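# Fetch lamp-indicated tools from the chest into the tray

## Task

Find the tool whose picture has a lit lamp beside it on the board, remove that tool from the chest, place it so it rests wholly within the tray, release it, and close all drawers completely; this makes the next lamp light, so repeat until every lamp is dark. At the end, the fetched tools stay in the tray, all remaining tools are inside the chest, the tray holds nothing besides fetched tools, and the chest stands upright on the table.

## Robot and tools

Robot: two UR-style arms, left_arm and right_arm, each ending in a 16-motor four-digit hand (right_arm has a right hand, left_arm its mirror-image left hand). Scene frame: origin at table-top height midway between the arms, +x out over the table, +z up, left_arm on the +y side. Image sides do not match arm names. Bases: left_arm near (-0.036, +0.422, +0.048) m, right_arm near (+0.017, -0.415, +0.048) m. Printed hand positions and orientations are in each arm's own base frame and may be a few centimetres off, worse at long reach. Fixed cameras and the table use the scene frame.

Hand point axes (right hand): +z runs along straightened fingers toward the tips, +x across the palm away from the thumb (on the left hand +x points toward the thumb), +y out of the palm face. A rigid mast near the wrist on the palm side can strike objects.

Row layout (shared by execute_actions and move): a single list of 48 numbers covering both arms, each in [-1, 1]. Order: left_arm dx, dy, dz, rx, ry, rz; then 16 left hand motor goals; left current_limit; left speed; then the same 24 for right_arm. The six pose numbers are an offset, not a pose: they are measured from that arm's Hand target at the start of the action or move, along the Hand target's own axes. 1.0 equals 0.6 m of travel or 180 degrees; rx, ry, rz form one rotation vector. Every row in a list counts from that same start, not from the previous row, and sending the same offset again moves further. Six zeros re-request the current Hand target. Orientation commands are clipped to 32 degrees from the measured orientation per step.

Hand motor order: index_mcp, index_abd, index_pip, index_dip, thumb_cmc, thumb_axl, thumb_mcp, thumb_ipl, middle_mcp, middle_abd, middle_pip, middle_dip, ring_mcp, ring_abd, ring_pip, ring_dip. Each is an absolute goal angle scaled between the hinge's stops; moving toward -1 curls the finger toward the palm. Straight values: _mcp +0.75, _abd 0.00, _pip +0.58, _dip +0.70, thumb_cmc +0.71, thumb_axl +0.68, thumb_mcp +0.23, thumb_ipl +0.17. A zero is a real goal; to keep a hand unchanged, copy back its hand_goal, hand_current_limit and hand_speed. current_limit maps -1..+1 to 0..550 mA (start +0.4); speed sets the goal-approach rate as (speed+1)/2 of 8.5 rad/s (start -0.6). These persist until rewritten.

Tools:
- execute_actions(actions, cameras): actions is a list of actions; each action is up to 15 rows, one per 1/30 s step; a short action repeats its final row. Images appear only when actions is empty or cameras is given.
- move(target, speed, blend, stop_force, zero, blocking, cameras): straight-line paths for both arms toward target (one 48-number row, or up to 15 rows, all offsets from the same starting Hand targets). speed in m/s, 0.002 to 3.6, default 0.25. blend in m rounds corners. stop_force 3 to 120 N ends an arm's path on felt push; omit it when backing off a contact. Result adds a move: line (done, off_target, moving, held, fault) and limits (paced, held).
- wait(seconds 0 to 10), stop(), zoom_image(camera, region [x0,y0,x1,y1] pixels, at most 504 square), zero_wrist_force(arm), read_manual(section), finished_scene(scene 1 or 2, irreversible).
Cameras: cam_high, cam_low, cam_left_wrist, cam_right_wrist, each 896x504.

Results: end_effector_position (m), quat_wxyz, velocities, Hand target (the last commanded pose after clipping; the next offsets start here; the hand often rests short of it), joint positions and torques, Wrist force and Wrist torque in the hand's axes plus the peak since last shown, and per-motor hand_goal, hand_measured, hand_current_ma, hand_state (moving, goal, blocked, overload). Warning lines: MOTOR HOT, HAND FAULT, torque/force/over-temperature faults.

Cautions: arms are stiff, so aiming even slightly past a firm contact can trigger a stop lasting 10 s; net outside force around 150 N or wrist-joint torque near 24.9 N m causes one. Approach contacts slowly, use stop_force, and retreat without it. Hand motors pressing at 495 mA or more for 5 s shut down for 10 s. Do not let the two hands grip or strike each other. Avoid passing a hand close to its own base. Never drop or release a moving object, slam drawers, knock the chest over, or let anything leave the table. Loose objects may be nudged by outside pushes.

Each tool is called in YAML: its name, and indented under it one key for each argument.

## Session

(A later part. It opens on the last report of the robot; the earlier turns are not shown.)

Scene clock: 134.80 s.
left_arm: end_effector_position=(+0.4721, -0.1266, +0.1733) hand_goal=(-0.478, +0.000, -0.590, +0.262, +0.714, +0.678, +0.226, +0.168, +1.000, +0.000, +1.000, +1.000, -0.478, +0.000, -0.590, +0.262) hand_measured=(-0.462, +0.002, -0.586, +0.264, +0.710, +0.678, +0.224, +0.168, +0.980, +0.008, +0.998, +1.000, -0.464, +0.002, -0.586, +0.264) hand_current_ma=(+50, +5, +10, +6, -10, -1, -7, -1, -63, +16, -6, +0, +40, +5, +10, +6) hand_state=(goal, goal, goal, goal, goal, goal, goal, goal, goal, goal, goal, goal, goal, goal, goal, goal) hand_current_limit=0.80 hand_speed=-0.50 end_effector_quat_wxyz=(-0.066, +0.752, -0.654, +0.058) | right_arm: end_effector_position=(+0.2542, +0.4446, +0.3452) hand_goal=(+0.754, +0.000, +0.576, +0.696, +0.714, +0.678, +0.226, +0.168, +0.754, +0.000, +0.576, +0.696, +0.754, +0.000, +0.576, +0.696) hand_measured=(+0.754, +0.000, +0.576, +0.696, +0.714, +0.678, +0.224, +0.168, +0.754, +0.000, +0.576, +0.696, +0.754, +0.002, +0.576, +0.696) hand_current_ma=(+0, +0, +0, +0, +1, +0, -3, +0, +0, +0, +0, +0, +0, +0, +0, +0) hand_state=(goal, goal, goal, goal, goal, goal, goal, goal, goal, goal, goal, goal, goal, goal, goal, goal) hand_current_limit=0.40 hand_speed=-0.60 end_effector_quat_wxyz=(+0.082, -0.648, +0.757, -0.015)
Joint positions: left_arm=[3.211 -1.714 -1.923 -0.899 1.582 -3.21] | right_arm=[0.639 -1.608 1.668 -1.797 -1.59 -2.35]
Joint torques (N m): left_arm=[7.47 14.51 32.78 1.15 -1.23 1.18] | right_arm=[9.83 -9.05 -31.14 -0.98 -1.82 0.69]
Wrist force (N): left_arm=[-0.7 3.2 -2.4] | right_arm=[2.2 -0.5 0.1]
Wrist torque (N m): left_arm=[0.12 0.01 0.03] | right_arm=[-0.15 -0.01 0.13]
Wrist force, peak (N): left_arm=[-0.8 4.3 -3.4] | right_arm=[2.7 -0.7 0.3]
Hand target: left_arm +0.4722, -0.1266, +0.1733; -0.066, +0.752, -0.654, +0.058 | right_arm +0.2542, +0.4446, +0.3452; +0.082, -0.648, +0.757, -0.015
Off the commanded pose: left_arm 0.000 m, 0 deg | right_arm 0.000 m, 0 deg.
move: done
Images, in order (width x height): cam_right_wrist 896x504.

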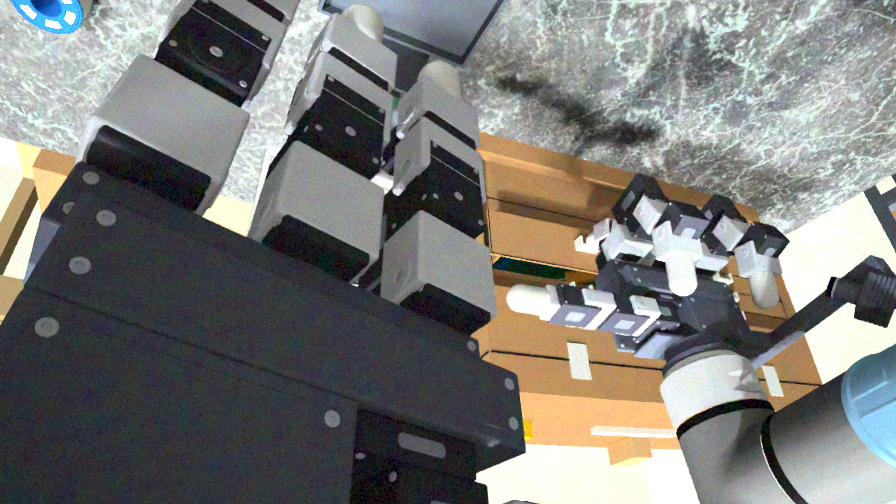

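move:
  target: [0,-0.0739,0.013,0,0,0,-0.479,0,-0.591,0.261,0.714,0.678,0.226,0.168,1,0,1,1,-0.479,0,-0.591,0.261,0.8,-0.5,0,0,0,0,0,0,0.754,0,0.576,0.696,0.714,0.678,0.226,0.168,0.754,0,0.576,0.696,0.754,0,0.576,0.696,0.4,-0.6]
  speed: 0.04
  stop_force: 14
  cameras: ["cam_right_wrist"]

zoom_image:
  camera: "cam_right_wrist"
  region: [470, 150, 750, 350]

Scene clock: 137.33 s.
left_arm: end_effector_position=(+0.5168, -0.1204, +0.1734) hand_goal=(-0.478, +0.000, -0.590, +0.262, +0.714, +0.678, +0.226, +0.168, +1.000, +0.000, +1.000, +1.000, -0.478, +0.000, -0.590, +0.262) hand_measured=(-0.462, +0.002, -0.586, +0.264, +0.710, +0.678, +0.224, +0.168, +0.928, +0.002, +0.960, +0.976, -0.464, +0.002, -0.586, +0.264) hand_current_ma=(+50, +5, +10, +6, -10, -1, -7, -1, -291, +4, -135, -71, +40, +5, +10, +6) hand_state=(goal, goal, goal, goal, goal, goal, goal, goal, blocked, goal, blocked, blocked, goal, goal, goal, goal) hand_current_limit=0.80 hand_speed=-0.50 end_effector_quat_wxyz=(-0.066, +0.752, -0.654, +0.058) | right_arm: end_effector_position=(+0.2542, +0.4446, +0.3452) hand_goal=(+0.754, +0.000, +0.576, +0.696, +0.714, +0.678, +0.226, +0.168, +0.754, +0.000, +0.576, +0.696, +0.754, +0.000, +0.576, +0.696) hand_measured=(+0.754, +0.000, +0.576, +0.696, +0.714, +0.678, +0.224, +0.168, +0.754, +0.000, +0.576, +0.696, +0.754, +0.002, +0.576, +0.696) hand_current_ma=(+0, +0, +0, +0, +1, +0, -3, +0, +0, +0, +0, +0, +0, +0, +0, +0) hand_state=(goal, goal, goal, goal, goal, goal, goal, goal, goal, goal, goal, goal, goal, goal, goal, goal) hand_current_limit=0.40 hand_speed=-0.60 end_effector_quat_wxyz=(+0.082, -0.648, +0.757, -0.015)
Joint positions: left_arm=[3.217 -1.81 -1.804 -0.922 1.582 -3.204] | right_arm=[0.639 -1.608 1.668 -1.797 -1.59 -2.35]
Joint torques (N m): left_arm=[7.48 20.92 35.36 1.86 -1.71 1.26] | right_arm=[10.09 -8.96 -31.73 -1.26 -1.7 0.51]
Wrist force (N): left_arm=[-1.1 4.5 1.4] | right_arm=[1.9 -0.5 0.0]
Wrist torque (N m): left_arm=[-0.45 0.04 -0.07] | right_arm=[-0.15 0.04 0.09]
Wrist force, peak (N): left_arm=[-1.1 6.2 -3.4] | right_arm=[2.9 -0.4 0.1]
Hand target: left_arm +0.5168, -0.1204, +0.1734; -0.066, +0.752, -0.654, +0.058 | right_arm +0.2542, +0.4446, +0.3452; +0.082, -0.648, +0.757, -0.015
Off the commanded pose: left_arm 0.000 m, 0 deg | right_arm 0.000 m, 0 deg.
move: done
Images, in order (width x height): cam_right_wrist 896x504.

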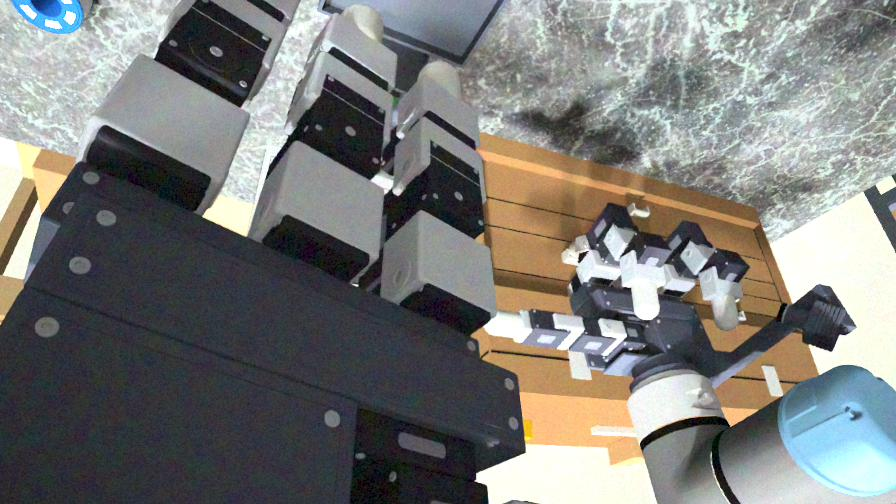

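Scaled by 1.800 from the camera's 896x504 image, which has a finer 1280x720 frame.

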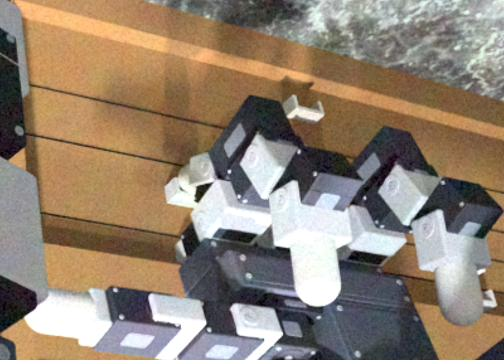

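move:
  target:
    - [0,0.1149,-0.0203,0,0,0,-0.479,0,-0.591,0.261,0.714,0.678,0.226,0.168,1,0,1,1,-0.479,0,-0.591,0.261,0.8,-0.5,0,0,0,0,0,0,0.754,0,0.576,0.696,0.714,0.678,0.226,0.168,0.754,0,0.576,0.696,0.754,0,0.576,0.696,0.4,-0.6]
    - [-0.2122,0.1643,0.0157,0,0,0,-0.479,0,-0.591,0.261,0.714,0.678,0.226,0.168,1,0,1,1,-0.479,0,-0.591,0.261,0.8,-0.5,0,0,0,0,0,0,0.754,0,0.576,0.696,0.714,0.678,0.226,0.168,0.754,0,0.576,0.696,0.754,0,0.576,0.696,0.4,-0.6]
  speed: 0.15
  blend: 0.02
  cameras: ["cam_right_wrist", "cam_left_wrist"]

zoom_image:
  camera: "cam_right_wrist"
  region: [470, 150, 750, 350]

Scene clock: 140.10 s.
left_arm: end_effector_position=(+0.4048, -0.0076, +0.1467) hand_goal=(-0.478, +0.000, -0.590, +0.262, +0.714, +0.678, +0.226, +0.168, +1.000, +0.000, +1.000, +1.000, -0.478, +0.000, -0.590, +0.262) hand_measured=(-0.462, +0.002, -0.586, +0.264, +0.710, +0.678, +0.224, +0.168, +0.986, +0.002, +0.994, +0.996, -0.464, +0.002, -0.586, +0.264) hand_current_ma=(+50, +5, +10, +6, -10, -1, -7, -1, -44, +4, -15, -8, +40, +5, +10, +6) hand_state=(goal, goal, goal, goal, goal, goal, goal, goal, goal, goal, goal, goal, goal, goal, goal, goal) hand_current_limit=0.80 hand_speed=-0.50 end_effector_quat_wxyz=(-0.066, +0.752, -0.654, +0.058) | right_arm: end_effector_position=(+0.2542, +0.4446, +0.3452) hand_goal=(+0.754, +0.000, +0.576, +0.696, +0.714, +0.678, +0.226, +0.168, +0.754, +0.000, +0.576, +0.696, +0.754, +0.000, +0.576, +0.696) hand_measured=(+0.754, +0.000, +0.576, +0.696, +0.714, +0.678, +0.224, +0.168, +0.754, +0.000, +0.576, +0.696, +0.754, +0.002, +0.576, +0.696) hand_current_ma=(+0, +0, +0, +0, +1, +0, -3, +0, +0, +0, +0, +0, +0, +0, +0, +0) hand_state=(goal, goal, goal, goal, goal, goal, goal, goal, goal, goal, goal, goal, goal, goal, goal, goal) hand_current_limit=0.40 hand_speed=-0.60 end_effector_quat_wxyz=(+0.082, -0.648, +0.757, -0.015)
Joint positions: left_arm=[3.493 -1.57 -2.158 -0.812 1.533 -2.932] | right_arm=[0.639 -1.608 1.668 -1.797 -1.59 -2.35]
Joint torques (N m): left_arm=[6.84 33.35 7.9 4.02 -2.01 1.2] | right_arm=[10.62 -8.18 -31.8 -1.41 -1.86 0.36]
Wrist force (N): left_arm=[-1.0 1.2 -1.4] | right_arm=[2.8 -0.5 0.2]
Wrist torque (N m): left_arm=[0.06 -0.02 0.02] | right_arm=[-0.16 -0.08 0.16]
Wrist force, peak (N): left_arm=[-1.2 4.5 1.5] | right_arm=[2.8 -0.5 0.2]
Hand target: left_arm +0.4047, -0.0075, +0.1467; -0.066, +0.752, -0.654, +0.058 | right_arm +0.2542, +0.4446, +0.3452; +0.082, -0.648, +0.757, -0.015
Off the commanded pose: left_arm 0.000 m, 0 deg | right_arm 0.000 m, 0 deg.
move: done
Images, in order (width x height): cam_left_wrist 896x504, cam_right_wrist 896x504.

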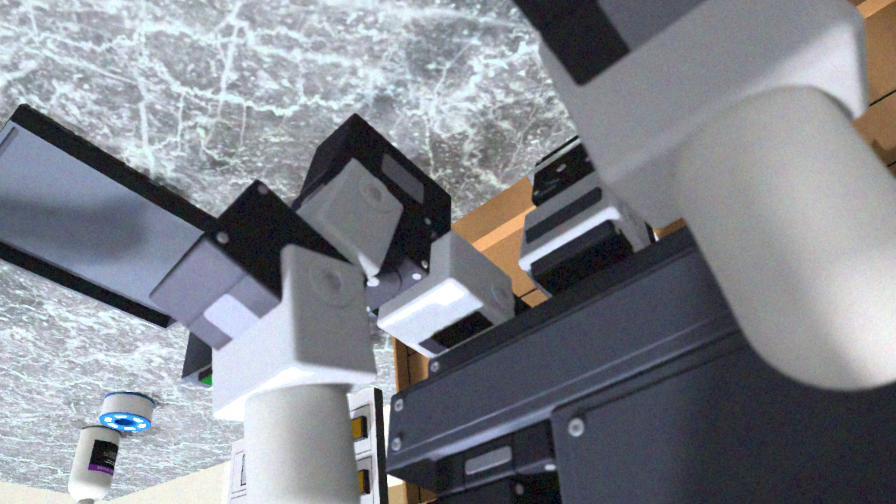

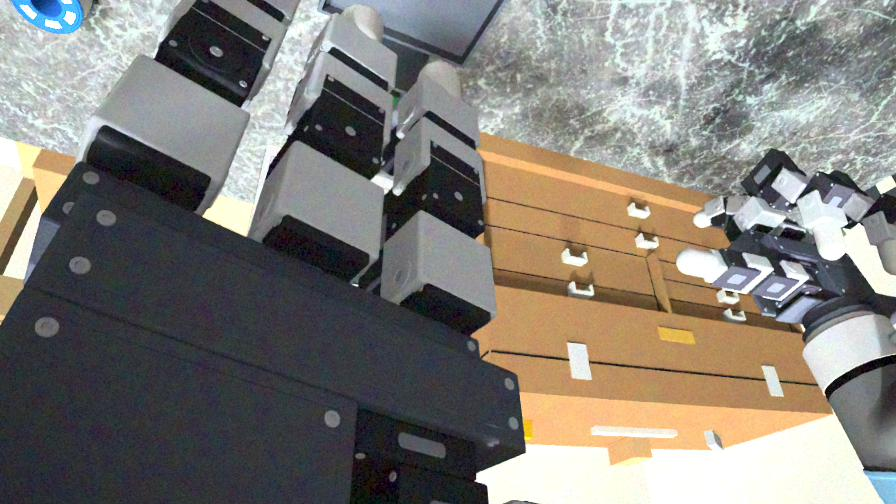

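Scaled by 1.800 from the camera's 896x504 image, which has a finer 1280x720 frame.

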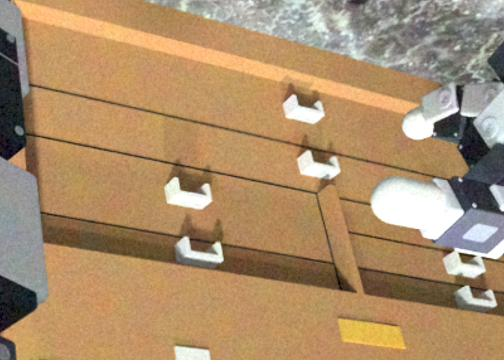

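move:
  target: [0,-0.1486,0.0262,0,0,0,-0.479,0,-0.591,0.261,0.714,0.678,0.226,0.168,1,0,1,1,-0.479,0,-0.591,0.261,0.8,-0.5,0,0,0,0,0,0,0.754,0,0.576,0.696,0.714,0.678,0.226,0.168,0.754,0,0.576,0.696,0.754,0,0.576,0.696,0.4,-0.6]
  speed: 0.08
  stop_force: 6
  cameras: ["cam_right_wrist"]

zoom_image:
  camera: "cam_right_wrist"
  region: [470, 150, 750, 350]

Scene clock: 142.93 s.
left_arm: end_effector_position=(+0.4844, +0.0036, +0.1470) hand_goal=(-0.478, +0.000, -0.590, +0.262, +0.714, +0.678, +0.226, +0.168, +1.000, +0.000, +1.000, +1.000, -0.478, +0.000, -0.590, +0.262) hand_measured=(-0.462, +0.002, -0.586, +0.264, +0.710, +0.678, +0.224, +0.168, +0.978, +0.000, +0.996, +1.000, -0.464, +0.002, -0.586, +0.264) hand_current_ma=(+50, +5, +9, +6, -7, -1, -7, -1, -72, +1, -9, +0, +40, +5, +9, +6) hand_state=(goal, goal, goal, goal, goal, goal, goal, goal, blocked, goal, goal, goal, goal, goal, goal, goal) hand_current_limit=0.80 hand_speed=-0.50 end_effector_quat_wxyz=(-0.066, +0.752, -0.654, +0.058) | right_arm: end_effector_position=(+0.2542, +0.4446, +0.3452) hand_goal=(+0.754, +0.000, +0.576, +0.696, +0.714, +0.678, +0.226, +0.168, +0.754, +0.000, +0.576, +0.696, +0.754, +0.000, +0.576, +0.696) hand_measured=(+0.754, +0.000, +0.576, +0.696, +0.714, +0.678, +0.224, +0.168, +0.754, +0.000, +0.576, +0.696, +0.754, +0.002, +0.576, +0.696) hand_current_ma=(+0, +0, +0, +0, +1, +0, -3, +0, +0, +0, +0, +0, +0, +0, +0, +0) hand_state=(goal, goal, goal, goal, goal, goal, goal, goal, goal, goal, goal, goal, goal, goal, goal, goal) hand_current_limit=0.40 hand_speed=-0.60 end_effector_quat_wxyz=(+0.082, -0.648, +0.757, -0.015)
Joint positions: left_arm=[3.46 -1.756 -1.95 -0.833 1.539 -2.965] | right_arm=[0.639 -1.608 1.668 -1.797 -1.59 -2.35]
Joint torques (N m): left_arm=[7.35 41.26 8.44 4.31 -1.96 1.29] | right_arm=[9.25 -9.02 -31.87 -1.25 -1.84 0.51]
Wrist force (N): left_arm=[-1.2 1.1 -1.3] | right_arm=[2.4 -0.3 0.2]
Wrist torque (N m): left_arm=[0.01 0.02 0.01] | right_arm=[-0.14 -0.02 0.13]
Wrist force, peak (N): left_arm=[-0.9 9.4 -7.5] | right_arm=[2.7 -0.3 0.2]
Hand target: left_arm +0.4844, +0.0036, +0.1470; -0.066, +0.752, -0.654, +0.058 (not the last commanded pose) | right_arm +0.2542, +0.4446, +0.3452; +0.082, -0.648, +0.757, -0.015
Off the commanded pose: left_arm 0.010 m, 0 deg | right_arm 0.000 m, 0 deg.
move: contact (left_arm)
Images, in order (width x height): cam_right_wrist 896x504.

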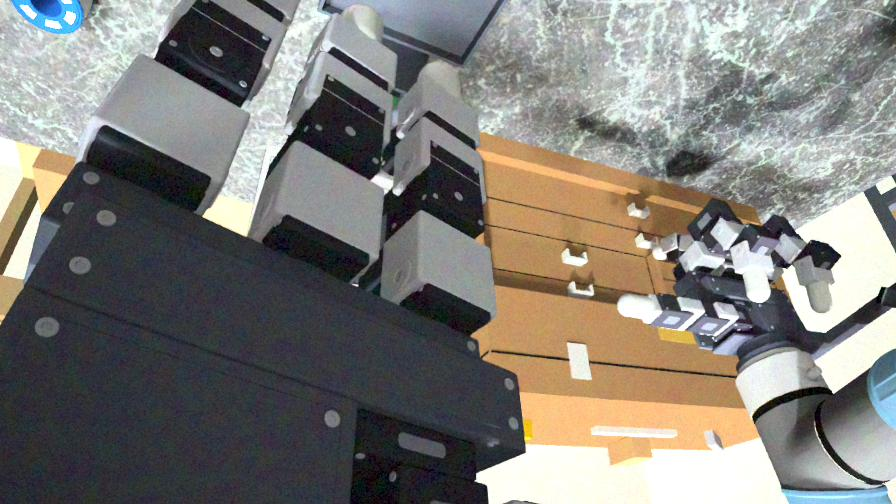

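Scaled by 1.800 from the camera's 896x504 image, which has a finer 1280x720 frame.

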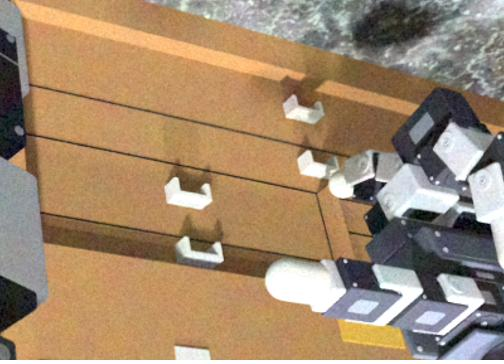

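move:
  target:
    - [0,0.0985,-0.0174,0,0,0,-0.479,0,-0.591,0.261,0.714,0.678,0.226,0.168,1,0,1,1,-0.479,0,-0.591,0.261,0.8,-0.5,0,0,0,0,0,0,0.754,0,0.576,0.696,0.714,0.678,0.226,0.168,0.754,0,0.576,0.696,0.754,0,0.576,0.696,0.4,-0.6]
    - [0,0.1139,0.0696,0,0,0,-0.479,0,-0.591,0.261,0.714,0.678,0.226,0.168,1,0,1,1,-0.479,0,-0.591,0.261,0.8,-0.5,0,0,0,0,0,0,0.754,0,0.576,0.696,0.714,0.678,0.226,0.168,0.754,0,0.576,0.696,0.754,0,0.576,0.696,0.4,-0.6]
  speed: 0.15
  blend: 0.01

move:
  target: [0,-0.1152,0.0204,0,0,0,-0.479,0,-0.591,0.261,0.714,0.678,0.226,0.168,1,0,1,1,-0.479,0,-0.591,0.261,0.8,-0.5,0,0,0,0,0,0,0.754,0,0.576,0.696,0.714,0.678,0.226,0.168,0.754,0,0.576,0.696,0.754,0,0.576,0.696,0.4,-0.6]
  speed: 0.06
  stop_force: 6
  cameras: ["cam_right_wrist"]

zoom_image:
  camera: "cam_right_wrist"
  region: [470, 150, 750, 350]

Scene clock: 147.87 s.
left_arm: end_effector_position=(+0.4251, -0.0047, +0.0939) hand_goal=(-0.478, +0.000, -0.590, +0.262, +0.714, +0.678, +0.226, +0.168, +1.000, +0.000, +1.000, +1.000, -0.478, +0.000, -0.590, +0.262) hand_measured=(-0.462, +0.002, -0.586, +0.264, +0.710, +0.678, +0.224, +0.168, +0.986, +0.000, +0.996, +1.000, -0.464, +0.002, -0.586, +0.264) hand_current_ma=(+50, +5, +9, +6, -7, -1, -7, -1, -41, +1, -9, +0, +40, +5, +9, +6) hand_state=(goal, goal, goal, goal, goal, goal, goal, goal, goal, goal, goal, goal, goal, goal, goal, goal) hand_current_limit=0.80 hand_speed=-0.50 end_effector_quat_wxyz=(-0.066, +0.751, -0.654, +0.058) | right_arm: end_effector_position=(+0.2542, +0.4446, +0.3452) hand_goal=(+0.754, +0.000, +0.576, +0.696, +0.714, +0.678, +0.226, +0.168, +0.754, +0.000, +0.576, +0.696, +0.754, +0.000, +0.576, +0.696) hand_measured=(+0.754, +0.000, +0.576, +0.696, +0.714, +0.678, +0.224, +0.168, +0.754, +0.000, +0.576, +0.696, +0.754, +0.002, +0.576, +0.696) hand_current_ma=(+0, +0, +0, +0, +1, +0, -3, +0, +0, +0, +0, +0, +0, +0, +0, +0) hand_state=(goal, goal, goal, goal, goal, goal, goal, goal, goal, goal, goal, goal, goal, goal, goal, goal) hand_current_limit=0.40 hand_speed=-0.60 end_effector_quat_wxyz=(+0.082, -0.648, +0.757, -0.015)
Joint positions: left_arm=[3.484 -1.71 -2.175 -0.653 1.535 -2.942] | right_arm=[0.639 -1.608 1.668 -1.797 -1.59 -2.35]
Joint torques (N m): left_arm=[2.76 12.19 5.81 4.24 -1.89 -1.23] | right_arm=[10.09 -8.75 -32.07 -1.41 -1.87 0.38]
Wrist force (N): left_arm=[-1.1 1.1 -1.1] | right_arm=[1.9 -0.6 0.5]
Wrist torque (N m): left_arm=[0.03 0.01 0.02] | right_arm=[-0.19 0.04 0.09]
Wrist force, peak (N): left_arm=[-1.1 2.0 -1.7] | right_arm=[2.7 -0.8 0.3]
Hand target: left_arm +0.4251, -0.0047, +0.0938; -0.066, +0.752, -0.654, +0.058 | right_arm +0.2542, +0.4446, +0.3452; +0.082, -0.648, +0.757, -0.015
Off the commanded pose: left_arm 0.000 m, 0 deg | right_arm 0.000 m, 0 deg.
move: done

Scene clock: 150.20 s.
left_arm: end_effector_position=(+0.4946, +0.0050, +0.0939) hand_goal=(-0.478, +0.000, -0.590, +0.262, +0.714, +0.678, +0.226, +0.168, +1.000, +0.000, +1.000, +1.000, -0.478, +0.000, -0.590, +0.262) hand_measured=(-0.462, +0.002, -0.586, +0.264, +0.710, +0.678, +0.224, +0.168, +0.986, +0.000, +0.996, +1.000, -0.464, +0.002, -0.586, +0.264) hand_current_ma=(+50, +5, +9, +6, -7, -1, -7, -1, -41, +1, -9, +0, +40, +5, +9, +6) hand_state=(goal, goal, goal, goal, goal, goal, goal, goal, goal, goal, goal, goal, goal, goal, goal, goal) hand_current_limit=0.80 hand_speed=-0.50 end_effector_quat_wxyz=(-0.066, +0.752, -0.654, +0.058) | right_arm: end_effector_position=(+0.2542, +0.4446, +0.3452) hand_goal=(+0.754, +0.000, +0.576, +0.696, +0.714, +0.678, +0.226, +0.168, +0.754, +0.000, +0.576, +0.696, +0.754, +0.000, +0.576, +0.696) hand_measured=(+0.754, +0.000, +0.576, +0.696, +0.714, +0.678, +0.224, +0.168, +0.754, +0.000, +0.576, +0.696, +0.754, +0.002, +0.576, +0.696) hand_current_ma=(+0, +0, +0, +0, +1, +0, -3, +0, +0, +0, +0, +0, +0, +0, +0, +0) hand_state=(goal, goal, goal, goal, goal, goal, goal, goal, goal, goal, goal, goal, goal, goal, goal, goal) hand_current_limit=0.40 hand_speed=-0.60 end_effector_quat_wxyz=(+0.082, -0.648, +0.757, -0.015)
Joint positions: left_arm=[3.456 -1.858 -1.984 -0.697 1.539 -2.969] | right_arm=[0.639 -1.608 1.668 -1.797 -1.59 -2.35]
Joint torques (N m): left_arm=[-6.61 18.63 29.87 0.81 1.2 -1.62] | right_arm=[9.21 -9.31 -31.08 -1.39 -1.8 0.36]
Wrist force (N): left_arm=[-1.1 1.2 -1.4] | right_arm=[2.5 -0.4 0.4]
Wrist torque (N m): left_arm=[0.07 -0.01 0.20] | right_arm=[-0.16 -0.05 0.15]
Wrist force, peak (N): left_arm=[-1.2 1.4 -1.6] | right_arm=[2.9 -0.5 0.1]
Hand target: left_arm +0.4946, +0.0050, +0.0939; -0.066, +0.752, -0.654, +0.058 | right_arm +0.2542, +0.4446, +0.3452; +0.082, -0.648, +0.757, -0.015
Off the commanded pose: left_arm 0.000 m, 0 deg | right_arm 0.000 m, 0 deg.
move: done
Images, in order (width x height): cam_right_wrist 896x504.

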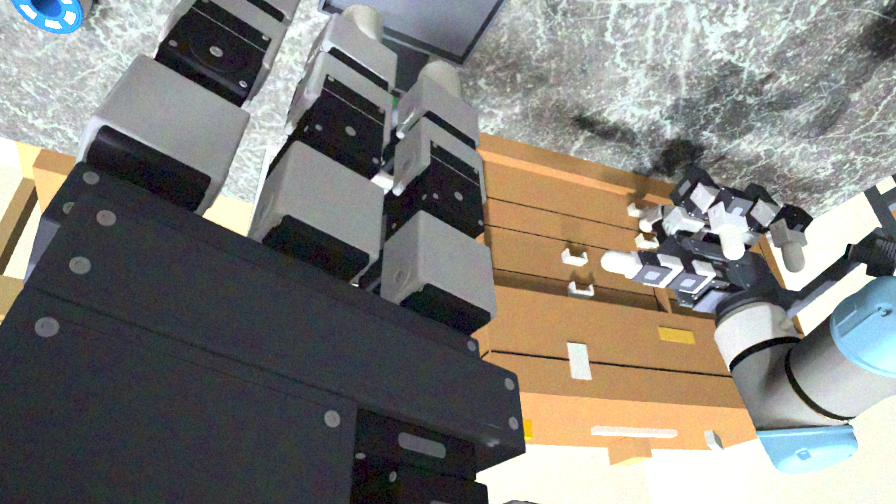

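Scaled by 1.800 from the camera's 896x504 image, which has a finer 1280x720 frame.

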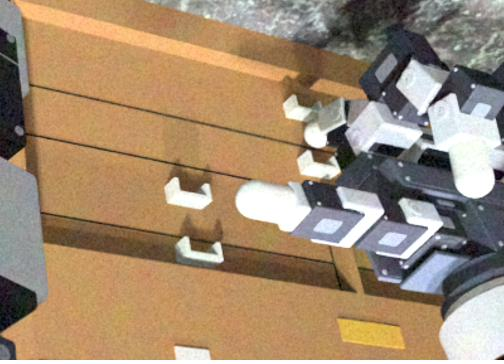

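move:
  target: [0,0.007,0.0394,0,0,0,-0.479,0,-0.591,0.261,0.714,0.678,0.226,0.168,1,0,1,1,-0.479,0,-0.591,0.261,0.8,-0.5,0,0,0,0,0,0,0.754,0,0.576,0.696,0.714,0.678,0.226,0.168,0.754,0,0.576,0.696,0.754,0,0.576,0.696,0.4,-0.6]
  speed: 0.015
  stop_force: 22

Scene clock: 152.77 s.
left_arm: end_effector_position=(+0.4947, +0.0051, +0.0777) hand_goal=(-0.478, +0.000, -0.590, +0.262, +0.714, +0.678, +0.226, +0.168, +1.000, +0.000, +1.000, +1.000, -0.478, +0.000, -0.590, +0.262) hand_measured=(-0.462, +0.002, -0.586, +0.264, +0.710, +0.678, +0.224, +0.168, +1.002, +0.000, +1.002, +1.002, -0.464, +0.002, -0.586, +0.264) hand_current_ma=(+50, +5, +9, +6, -7, -1, -7, -1, +6, +1, +5, +3, +40, +5, +9, +6) hand_state=(goal, goal, goal, goal, goal, goal, goal, goal, goal, goal, goal, goal, goal, goal, goal, goal) hand_current_limit=0.80 hand_speed=-0.50 end_effector_quat_wxyz=(-0.067, +0.751, -0.654, +0.058) | right_arm: end_effector_position=(+0.2542, +0.4446, +0.3452) hand_goal=(+0.754, +0.000, +0.576, +0.696, +0.714, +0.678, +0.226, +0.168, +0.754, +0.000, +0.576, +0.696, +0.754, +0.000, +0.576, +0.696) hand_measured=(+0.754, +0.000, +0.576, +0.696, +0.714, +0.678, +0.224, +0.168, +0.754, +0.000, +0.576, +0.696, +0.754, +0.002, +0.576, +0.696) hand_current_ma=(+0, +0, +0, +0, +1, +0, -3, +0, +0, +0, +0, +0, +0, +0, +0, +0) hand_state=(goal, goal, goal, goal, goal, goal, goal, goal, goal, goal, goal, goal, goal, goal, goal, goal) hand_current_limit=0.40 hand_speed=-0.60 end_effector_quat_wxyz=(+0.082, -0.648, +0.757, -0.015)
Joint positions: left_arm=[3.456 -1.885 -1.999 -0.653 1.539 -2.969] | right_arm=[0.639 -1.608 1.668 -1.797 -1.59 -2.35]
Joint torques (N m): left_arm=[-4.17 32.79 21.97 -2.36 1.34 -1.37] | right_arm=[10.69 -8.8 -30.93 -1.41 -1.88 0.39]
Wrist force (N): left_arm=[-1.0 2.6 -22.5] | right_arm=[2.4 -0.4 0.3]
Wrist torque (N m): left_arm=[3.26 -0.47 0.17] | right_arm=[-0.15 -0.03 0.13]
Wrist force, peak (N): left_arm=[-0.9 6.1 -30.8] | right_arm=[2.7 -0.5 0.4]
Hand target: left_arm +0.4947, +0.0051, +0.0777; -0.067, +0.751, -0.654, +0.058 (not the last commanded pose) | right_arm +0.2542, +0.4446, +0.3452; +0.082, -0.648, +0.757, -0.015
Off the commanded pose: left_arm 0.008 m, 0 deg | right_arm 0.000 m, 0 deg.
move: contact (left_arm)

move:
  target: [0,0.0493,-0.0087,0,0,0,-0.479,0,-0.591,0.261,0.714,0.678,0.226,0.168,1,0,1,1,-0.479,0,-0.591,0.261,0.8,-0.5,0,0,0,0,0,0,0.754,0,0.576,0.696,0.714,0.678,0.226,0.168,0.754,0,0.576,0.696,0.754,0,0.576,0.696,0.4,-0.6]
  speed: 0.02
  cameras: ["cam_right_wrist"]

zoom_image:
  camera: "cam_right_wrist"
  region: [470, 150, 750, 350]

Scene clock: 154.93 s.
left_arm: end_effector_position=(+0.4651, +0.0009, +0.0777) hand_goal=(-0.478, +0.000, -0.590, +0.262, +0.714, +0.678, +0.226, +0.168, +1.000, +0.000, +1.000, +1.000, -0.478, +0.000, -0.590, +0.262) hand_measured=(-0.462, +0.002, -0.586, +0.264, +0.710, +0.678, +0.224, +0.168, +0.996, +0.000, +1.000, +1.000, -0.464, +0.002, -0.586, +0.264) hand_current_ma=(+50, +5, +9, +6, -7, -1, -7, -1, -9, +1, +0, +0, +40, +5, +9, +6) hand_state=(goal, goal, goal, goal, goal, goal, goal, goal, goal, goal, goal, goal, goal, goal, goal, goal) hand_current_limit=0.80 hand_speed=-0.50 end_effector_quat_wxyz=(-0.067, +0.751, -0.654, +0.058) | right_arm: end_effector_position=(+0.2542, +0.4446, +0.3452) hand_goal=(+0.754, +0.000, +0.576, +0.696, +0.714, +0.678, +0.226, +0.168, +0.754, +0.000, +0.576, +0.696, +0.754, +0.000, +0.576, +0.696) hand_measured=(+0.754, +0.000, +0.576, +0.696, +0.714, +0.678, +0.224, +0.168, +0.754, +0.000, +0.576, +0.696, +0.754, +0.002, +0.576, +0.696) hand_current_ma=(+0, +0, +0, +0, +1, +0, -3, +0, +0, +0, +0, +0, +0, +0, +0, +0) hand_state=(goal, goal, goal, goal, goal, goal, goal, goal, goal, goal, goal, goal, goal, goal, goal, goal) hand_current_limit=0.40 hand_speed=-0.60 end_effector_quat_wxyz=(+0.082, -0.648, +0.757, -0.015)
Joint positions: left_arm=[3.467 -1.826 -2.083 -0.629 1.538 -2.958] | right_arm=[0.639 -1.608 1.668 -1.797 -1.59 -2.35]
Joint torques (N m): left_arm=[8.36 41.43 4.71 4.1 -1.9 1.34] | right_arm=[10.18 -8.17 -30.41 -1.27 -1.64 0.36]
Wrist force (N): left_arm=[-1.1 1.1 -1.4] | right_arm=[2.3 -0.4 0.4]
Wrist torque (N m): left_arm=[0.05 0.00 0.01] | right_arm=[-0.16 -0.02 0.14]
Wrist force, peak (N): left_arm=[-1.1 2.8 -22.6] | right_arm=[2.7 -0.3 0.5]
Hand target: left_arm +0.4650, +0.0009, +0.0777; -0.067, +0.751, -0.654, +0.058 | right_arm +0.2542, +0.4446, +0.3452; +0.082, -0.648, +0.757, -0.015
Off the commanded pose: left_arm 0.000 m, 0 deg | right_arm 0.000 m, 0 deg.
move: done
Images, in order (width x height): cam_right_wrist 896x504.

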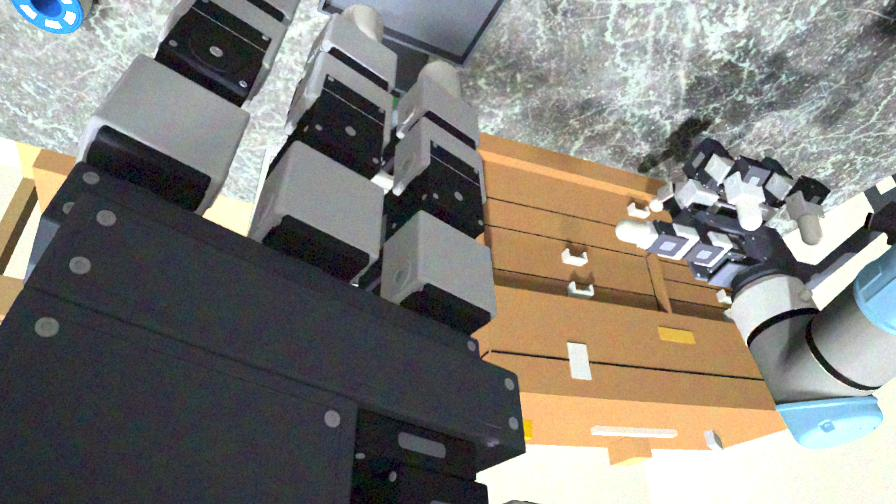

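Scaled by 1.800 from the camera's 896x504 image, which has a finer 1280x720 frame.

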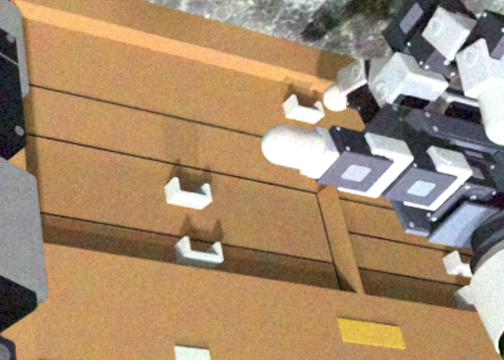

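move:
  target: [0,-0.0049,-0.0279,0,0,0,-0.479,0,-0.591,0.261,0.714,0.678,0.226,0.168,1,0,1,1,-0.479,0,-0.591,0.261,0.8,-0.5,0,0,0,0,0,0,0.754,0,0.576,0.696,0.714,0.678,0.226,0.168,0.754,0,0.576,0.696,0.754,0,0.576,0.696,0.4,-0.6]
  speed: 0.06

move:
  target: [0,-0.0657,0.0116,0,0,0,-0.479,0,-0.591,0.261,0.714,0.678,0.226,0.168,1,0,1,1,-0.479,0,-0.591,0.261,0.8,-0.5,0,0,0,0,0,0,0.754,0,0.576,0.696,0.714,0.678,0.226,0.168,0.754,0,0.576,0.696,0.754,0,0.576,0.696,0.4,-0.6]
  speed: 0.05
  stop_force: 6

move:
  target: [0,0.007,0.0394,0,0,0,-0.479,0,-0.591,0.261,0.714,0.678,0.226,0.168,1,0,1,1,-0.479,0,-0.591,0.261,0.8,-0.5,0,0,0,0,0,0,0.754,0,0.576,0.696,0.714,0.678,0.226,0.168,0.754,0,0.576,0.696,0.754,0,0.576,0.696,0.4,-0.6]
  speed: 0.012
  stop_force: 28

Scene clock: 156.37 s.
left_arm: end_effector_position=(+0.4649, +0.0009, +0.0945) hand_goal=(-0.478, +0.000, -0.590, +0.262, +0.714, +0.678, +0.226, +0.168, +1.000, +0.000, +1.000, +1.000, -0.478, +0.000, -0.590, +0.262) hand_measured=(-0.462, +0.002, -0.586, +0.264, +0.710, +0.678, +0.224, +0.168, +0.996, +0.000, +1.000, +1.000, -0.464, +0.002, -0.586, +0.264) hand_current_ma=(+50, +5, +9, +6, -7, -1, -7, -1, -9, +1, +0, +0, +40, +5, +9, +6) hand_state=(goal, goal, goal, goal, goal, goal, goal, goal, goal, goal, goal, goal, goal, goal, goal, goal) hand_current_limit=0.80 hand_speed=-0.50 end_effector_quat_wxyz=(-0.067, +0.751, -0.654, +0.058) | right_arm: end_effector_position=(+0.2542, +0.4446, +0.3452) hand_goal=(+0.754, +0.000, +0.576, +0.696, +0.714, +0.678, +0.226, +0.168, +0.754, +0.000, +0.576, +0.696, +0.754, +0.000, +0.576, +0.696) hand_measured=(+0.754, +0.000, +0.576, +0.696, +0.714, +0.678, +0.224, +0.168, +0.754, +0.000, +0.576, +0.696, +0.754, +0.002, +0.576, +0.696) hand_current_ma=(+0, +0, +0, +0, +1, +0, -3, +0, +0, +0, +0, +0, +0, +0, +0, +0) hand_state=(goal, goal, goal, goal, goal, goal, goal, goal, goal, goal, goal, goal, goal, goal, goal, goal) hand_current_limit=0.40 hand_speed=-0.60 end_effector_quat_wxyz=(+0.082, -0.648, +0.757, -0.015)
Joint positions: left_arm=[3.467 -1.795 -2.067 -0.676 1.538 -2.958] | right_arm=[0.639 -1.608 1.668 -1.797 -1.59 -2.35]
Joint torques (N m): left_arm=[6.92 41.52 29.75 0.97 -1.84 1.27] | right_arm=[9.9 -8.53 -31.12 -1.25 -1.72 0.36]
Wrist force (N): left_arm=[-1.2 1.1 -1.2] | right_arm=[2.2 -0.2 0.1]
Wrist torque (N m): left_arm=[0.04 0.02 0.01] | right_arm=[-0.12 0.00 0.12]
Wrist force, peak (N): left_arm=[-1.3 1.1 -1.6] | right_arm=[2.5 -1.0 0.1]
Hand target: left_arm +0.4649, +0.0009, +0.0947; -0.067, +0.751, -0.654, +0.058 | right_arm +0.2542, +0.4446, +0.3452; +0.082, -0.648, +0.757, -0.015
Off the commanded pose: left_arm 0.000 m, 0 deg | right_arm 0.000 m, 0 deg.
move: done

Scene clock: 158.27 s.
left_arm: end_effector_position=(+0.4979, +0.0055, +0.0948) hand_goal=(-0.478, +0.000, -0.590, +0.262, +0.714, +0.678, +0.226, +0.168, +1.000, +0.000, +1.000, +1.000, -0.478, +0.000, -0.590, +0.262) hand_measured=(-0.462, +0.002, -0.586, +0.264, +0.712, +0.678, +0.224, +0.168, +0.986, +0.000, +1.000, +1.000, -0.464, +0.002, -0.586, +0.264) hand_current_ma=(+50, +5, +9, +6, -6, -1, -7, -1, -44, +0, -1, +0, +40, +5, +9, +6) hand_state=(goal, goal, goal, goal, goal, goal, goal, goal, goal, goal, goal, goal, goal, goal, goal, goal) hand_current_limit=0.80 hand_speed=-0.50 end_effector_quat_wxyz=(-0.067, +0.751, -0.654, +0.058) | right_arm: end_effector_position=(+0.2542, +0.4446, +0.3452) hand_goal=(+0.754, +0.000, +0.576, +0.696, +0.714, +0.678, +0.226, +0.168, +0.754, +0.000, +0.576, +0.696, +0.754, +0.000, +0.576, +0.696) hand_measured=(+0.754, +0.000, +0.576, +0.696, +0.714, +0.678, +0.224, +0.168, +0.754, +0.000, +0.576, +0.696, +0.754, +0.002, +0.576, +0.696) hand_current_ma=(+0, +0, +0, +0, +1, +0, -3, +0, +0, +0, +0, +0, +0, +0, +0, +0) hand_state=(goal, goal, goal, goal, goal, goal, goal, goal, goal, goal, goal, goal, goal, goal, goal, goal) hand_current_limit=0.40 hand_speed=-0.60 end_effector_quat_wxyz=(+0.082, -0.648, +0.757, -0.015)
Joint positions: left_arm=[3.455 -1.863 -1.974 -0.701 1.54 -2.97] | right_arm=[0.639 -1.608 1.668 -1.797 -1.59 -2.35]
Joint torques (N m): left_arm=[7.39 44.62 6.1 4.21 -1.87 1.35] | right_arm=[9.89 -9.22 -31.41 -1.27 -1.78 0.38]
Wrist force (N): left_arm=[-1.2 1.2 -1.3] | right_arm=[2.4 -0.3 0.5]
Wrist torque (N m): left_arm=[0.05 0.01 0.08] | right_arm=[-0.16 -0.03 0.13]
Wrist force, peak (N): left_arm=[-1.3 7.0 -4.9] | right_arm=[2.8 -0.4 0.1]
Hand target: left_arm +0.4979, +0.0055, +0.0948; -0.067, +0.751, -0.654, +0.058 (not the last commanded pose) | right_arm +0.2542, +0.4446, +0.3452; +0.082, -0.648, +0.757, -0.015
Off the commanded pose: left_arm 0.007 m, 0 deg | right_arm 0.000 m, 0 deg.
move: contact (left_arm)

Scene clock: 160.90 s.
left_arm: end_effector_position=(+0.4979, +0.0055, +0.0784) hand_goal=(-0.478, +0.000, -0.590, +0.262, +0.714, +0.678, +0.226, +0.168, +1.000, +0.000, +1.000, +1.000, -0.478, +0.000, -0.590, +0.262) hand_measured=(-0.462, +0.002, -0.586, +0.264, +0.712, +0.678, +0.224, +0.168, +1.000, +0.000, +1.002, +1.002, -0.464, +0.002, -0.586, +0.264) hand_current_ma=(+50, +5, +9, +6, -6, -1, -7, -1, +1, +0, +4, +3, +40, +5, +9, +6) hand_state=(goal, goal, goal, goal, goal, goal, goal, goal, goal, goal, goal, goal, goal, goal, goal, goal) hand_current_limit=0.80 hand_speed=-0.50 end_effector_quat_wxyz=(-0.067, +0.751, -0.654, +0.058) | right_arm: end_effector_position=(+0.2542, +0.4446, +0.3452) hand_goal=(+0.754, +0.000, +0.576, +0.696, +0.714, +0.678, +0.226, +0.168, +0.754, +0.000, +0.576, +0.696, +0.754, +0.000, +0.576, +0.696) hand_measured=(+0.754, +0.000, +0.576, +0.696, +0.714, +0.678, +0.224, +0.168, +0.754, +0.000, +0.576, +0.696, +0.754, +0.002, +0.576, +0.696) hand_current_ma=(+0, +0, +0, +0, +1, +0, -3, +0, +0, +0, +0, +0, +0, +0, +0, +0) hand_state=(goal, goal, goal, goal, goal, goal, goal, goal, goal, goal, goal, goal, goal, goal, goal, goal) hand_current_limit=0.40 hand_speed=-0.60 end_effector_quat_wxyz=(+0.082, -0.648, +0.757, -0.015)
Joint positions: left_arm=[3.455 -1.89 -1.989 -0.658 1.54 -2.97] | right_arm=[0.639 -1.608 1.668 -1.797 -1.59 -2.35]
Joint torques (N m): left_arm=[1.23 31.41 31.28 2.71 -1.33 -0.27] | right_arm=[10.74 -8.82 -30.9 -1.45 -1.82 0.24]
Wrist force (N): left_arm=[-1.1 29.6 -34.9] | right_arm=[2.6 -0.3 0.3]
Wrist torque (N m): left_arm=[3.84 -0.75 -0.56] | right_arm=[-0.15 -0.05 0.16]
Wrist force, peak (N): left_arm=[-1.1 34.4 -42.9] | right_arm=[2.7 -0.3 0.0]
Hand target: left_arm +0.4979, +0.0055, +0.0784; -0.067, +0.751, -0.654, +0.058 (not the last commanded pose) | right_arm +0.2542, +0.4446, +0.3452; +0.082, -0.648, +0.757, -0.015
Off the commanded pose: left_arm 0.008 m, 0 deg | right_arm 0.000 m, 0 deg.
move: contact (left_arm)

move:
  target: [0,0.041,-0.004,0,0,0,-0.479,0,-0.591,0.261,0.714,0.678,0.226,0.168,1,0,1,1,-0.479,0,-0.591,0.261,0.8,-0.5,0,0,0,0,0,0,0.754,0,0.576,0.696,0.714,0.678,0.226,0.168,0.754,0,0.576,0.696,0.754,0,0.576,0.696,0.4,-0.6]
  speed: 0.015
  cameras: ["cam_right_wrist"]

zoom_image:
  camera: "cam_right_wrist"
  region: [470, 150, 750, 350]

Scene clock: 163.20 s.
left_arm: end_effector_position=(+0.4736, +0.0021, +0.0765) hand_goal=(-0.478, +0.000, -0.590, +0.262, +0.714, +0.678, +0.226, +0.168, +1.000, +0.000, +1.000, +1.000, -0.478, +0.000, -0.590, +0.262) hand_measured=(-0.462, +0.002, -0.586, +0.264, +0.712, +0.678, +0.224, +0.168, +0.996, +0.000, +1.000, +1.000, -0.464, +0.002, -0.586, +0.264) hand_current_ma=(+50, +5, +9, +6, -6, -1, -7, -1, -9, +0, +0, +0, +40, +5, +9, +6) hand_state=(goal, goal, goal, goal, goal, goal, goal, goal, goal, goal, goal, goal, goal, goal, goal, goal) hand_current_limit=0.80 hand_speed=-0.50 end_effector_quat_wxyz=(-0.067, +0.751, -0.654, +0.058) | right_arm: end_effector_position=(+0.2542, +0.4446, +0.3452) hand_goal=(+0.754, +0.000, +0.576, +0.696, +0.714, +0.678, +0.226, +0.168, +0.754, +0.000, +0.576, +0.696, +0.754, +0.000, +0.576, +0.696) hand_measured=(+0.754, +0.000, +0.576, +0.696, +0.714, +0.678, +0.224, +0.168, +0.754, +0.000, +0.576, +0.696, +0.754, +0.002, +0.576, +0.696) hand_current_ma=(+0, +0, +0, +0, +1, +0, -3, +0, +0, +0, +0, +0, +0, +0, +0, +0) hand_state=(goal, goal, goal, goal, goal, goal, goal, goal, goal, goal, goal, goal, goal, goal, goal, goal) hand_current_limit=0.40 hand_speed=-0.60 end_effector_quat_wxyz=(+0.082, -0.648, +0.757, -0.015)
Joint positions: left_arm=[3.464 -1.845 -2.061 -0.632 1.538 -2.961] | right_arm=[0.639 -1.608 1.668 -1.797 -1.59 -2.35]
Joint torques (N m): left_arm=[6.41 42.64 5.55 4.35 -1.88 1.36] | right_arm=[10.07 -7.93 -31.93 -1.38 -1.65 0.27]
Wrist force (N): left_arm=[-1.2 0.5 -1.3] | right_arm=[2.4 -0.3 0.1]
Wrist torque (N m): left_arm=[-0.05 0.02 0.02] | right_arm=[-0.13 -0.03 0.14]
Wrist force, peak (N): left_arm=[-1.1 29.8 -34.8] | right_arm=[2.7 -0.7 0.5]
Hand target: left_arm +0.4735, +0.0021, +0.0764; -0.067, +0.751, -0.654, +0.058 | right_arm +0.2542, +0.4446, +0.3452; +0.082, -0.648, +0.757, -0.015
Off the commanded pose: left_arm 0.000 m, 0 deg | right_arm 0.000 m, 0 deg.
move: done
Images, in order (width x height): cam_right_wrist 896x504.

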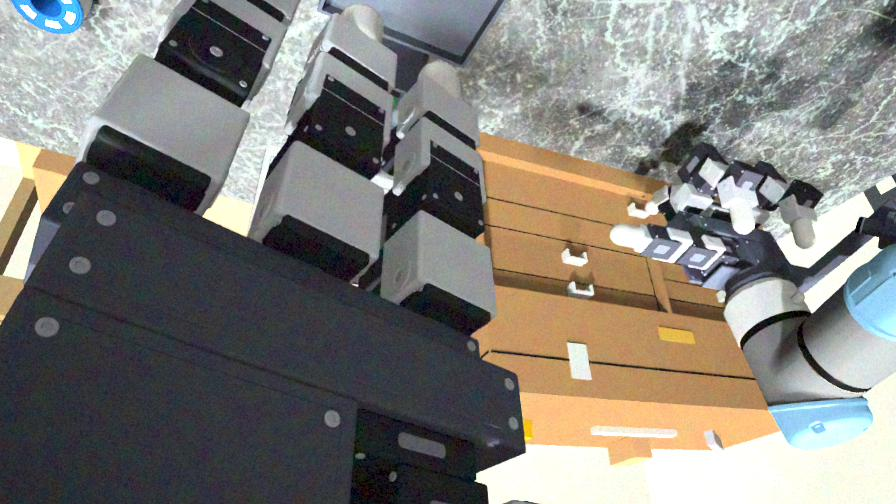

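Scaled by 1.800 from the camera's 896x504 image, which has a finer 1280x720 frame.

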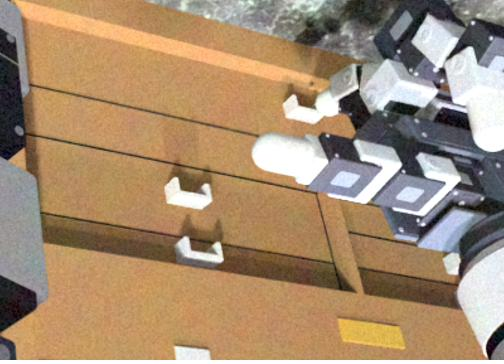

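zoom_image:
  camera: "cam_right_wrist"
  region: [550, 240, 610, 300]

Scaled by 8.400 from the camera's 896x504 image, which has a finer 1280x720 frame.

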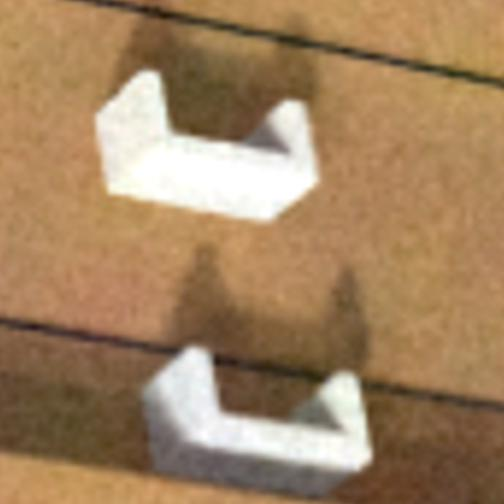

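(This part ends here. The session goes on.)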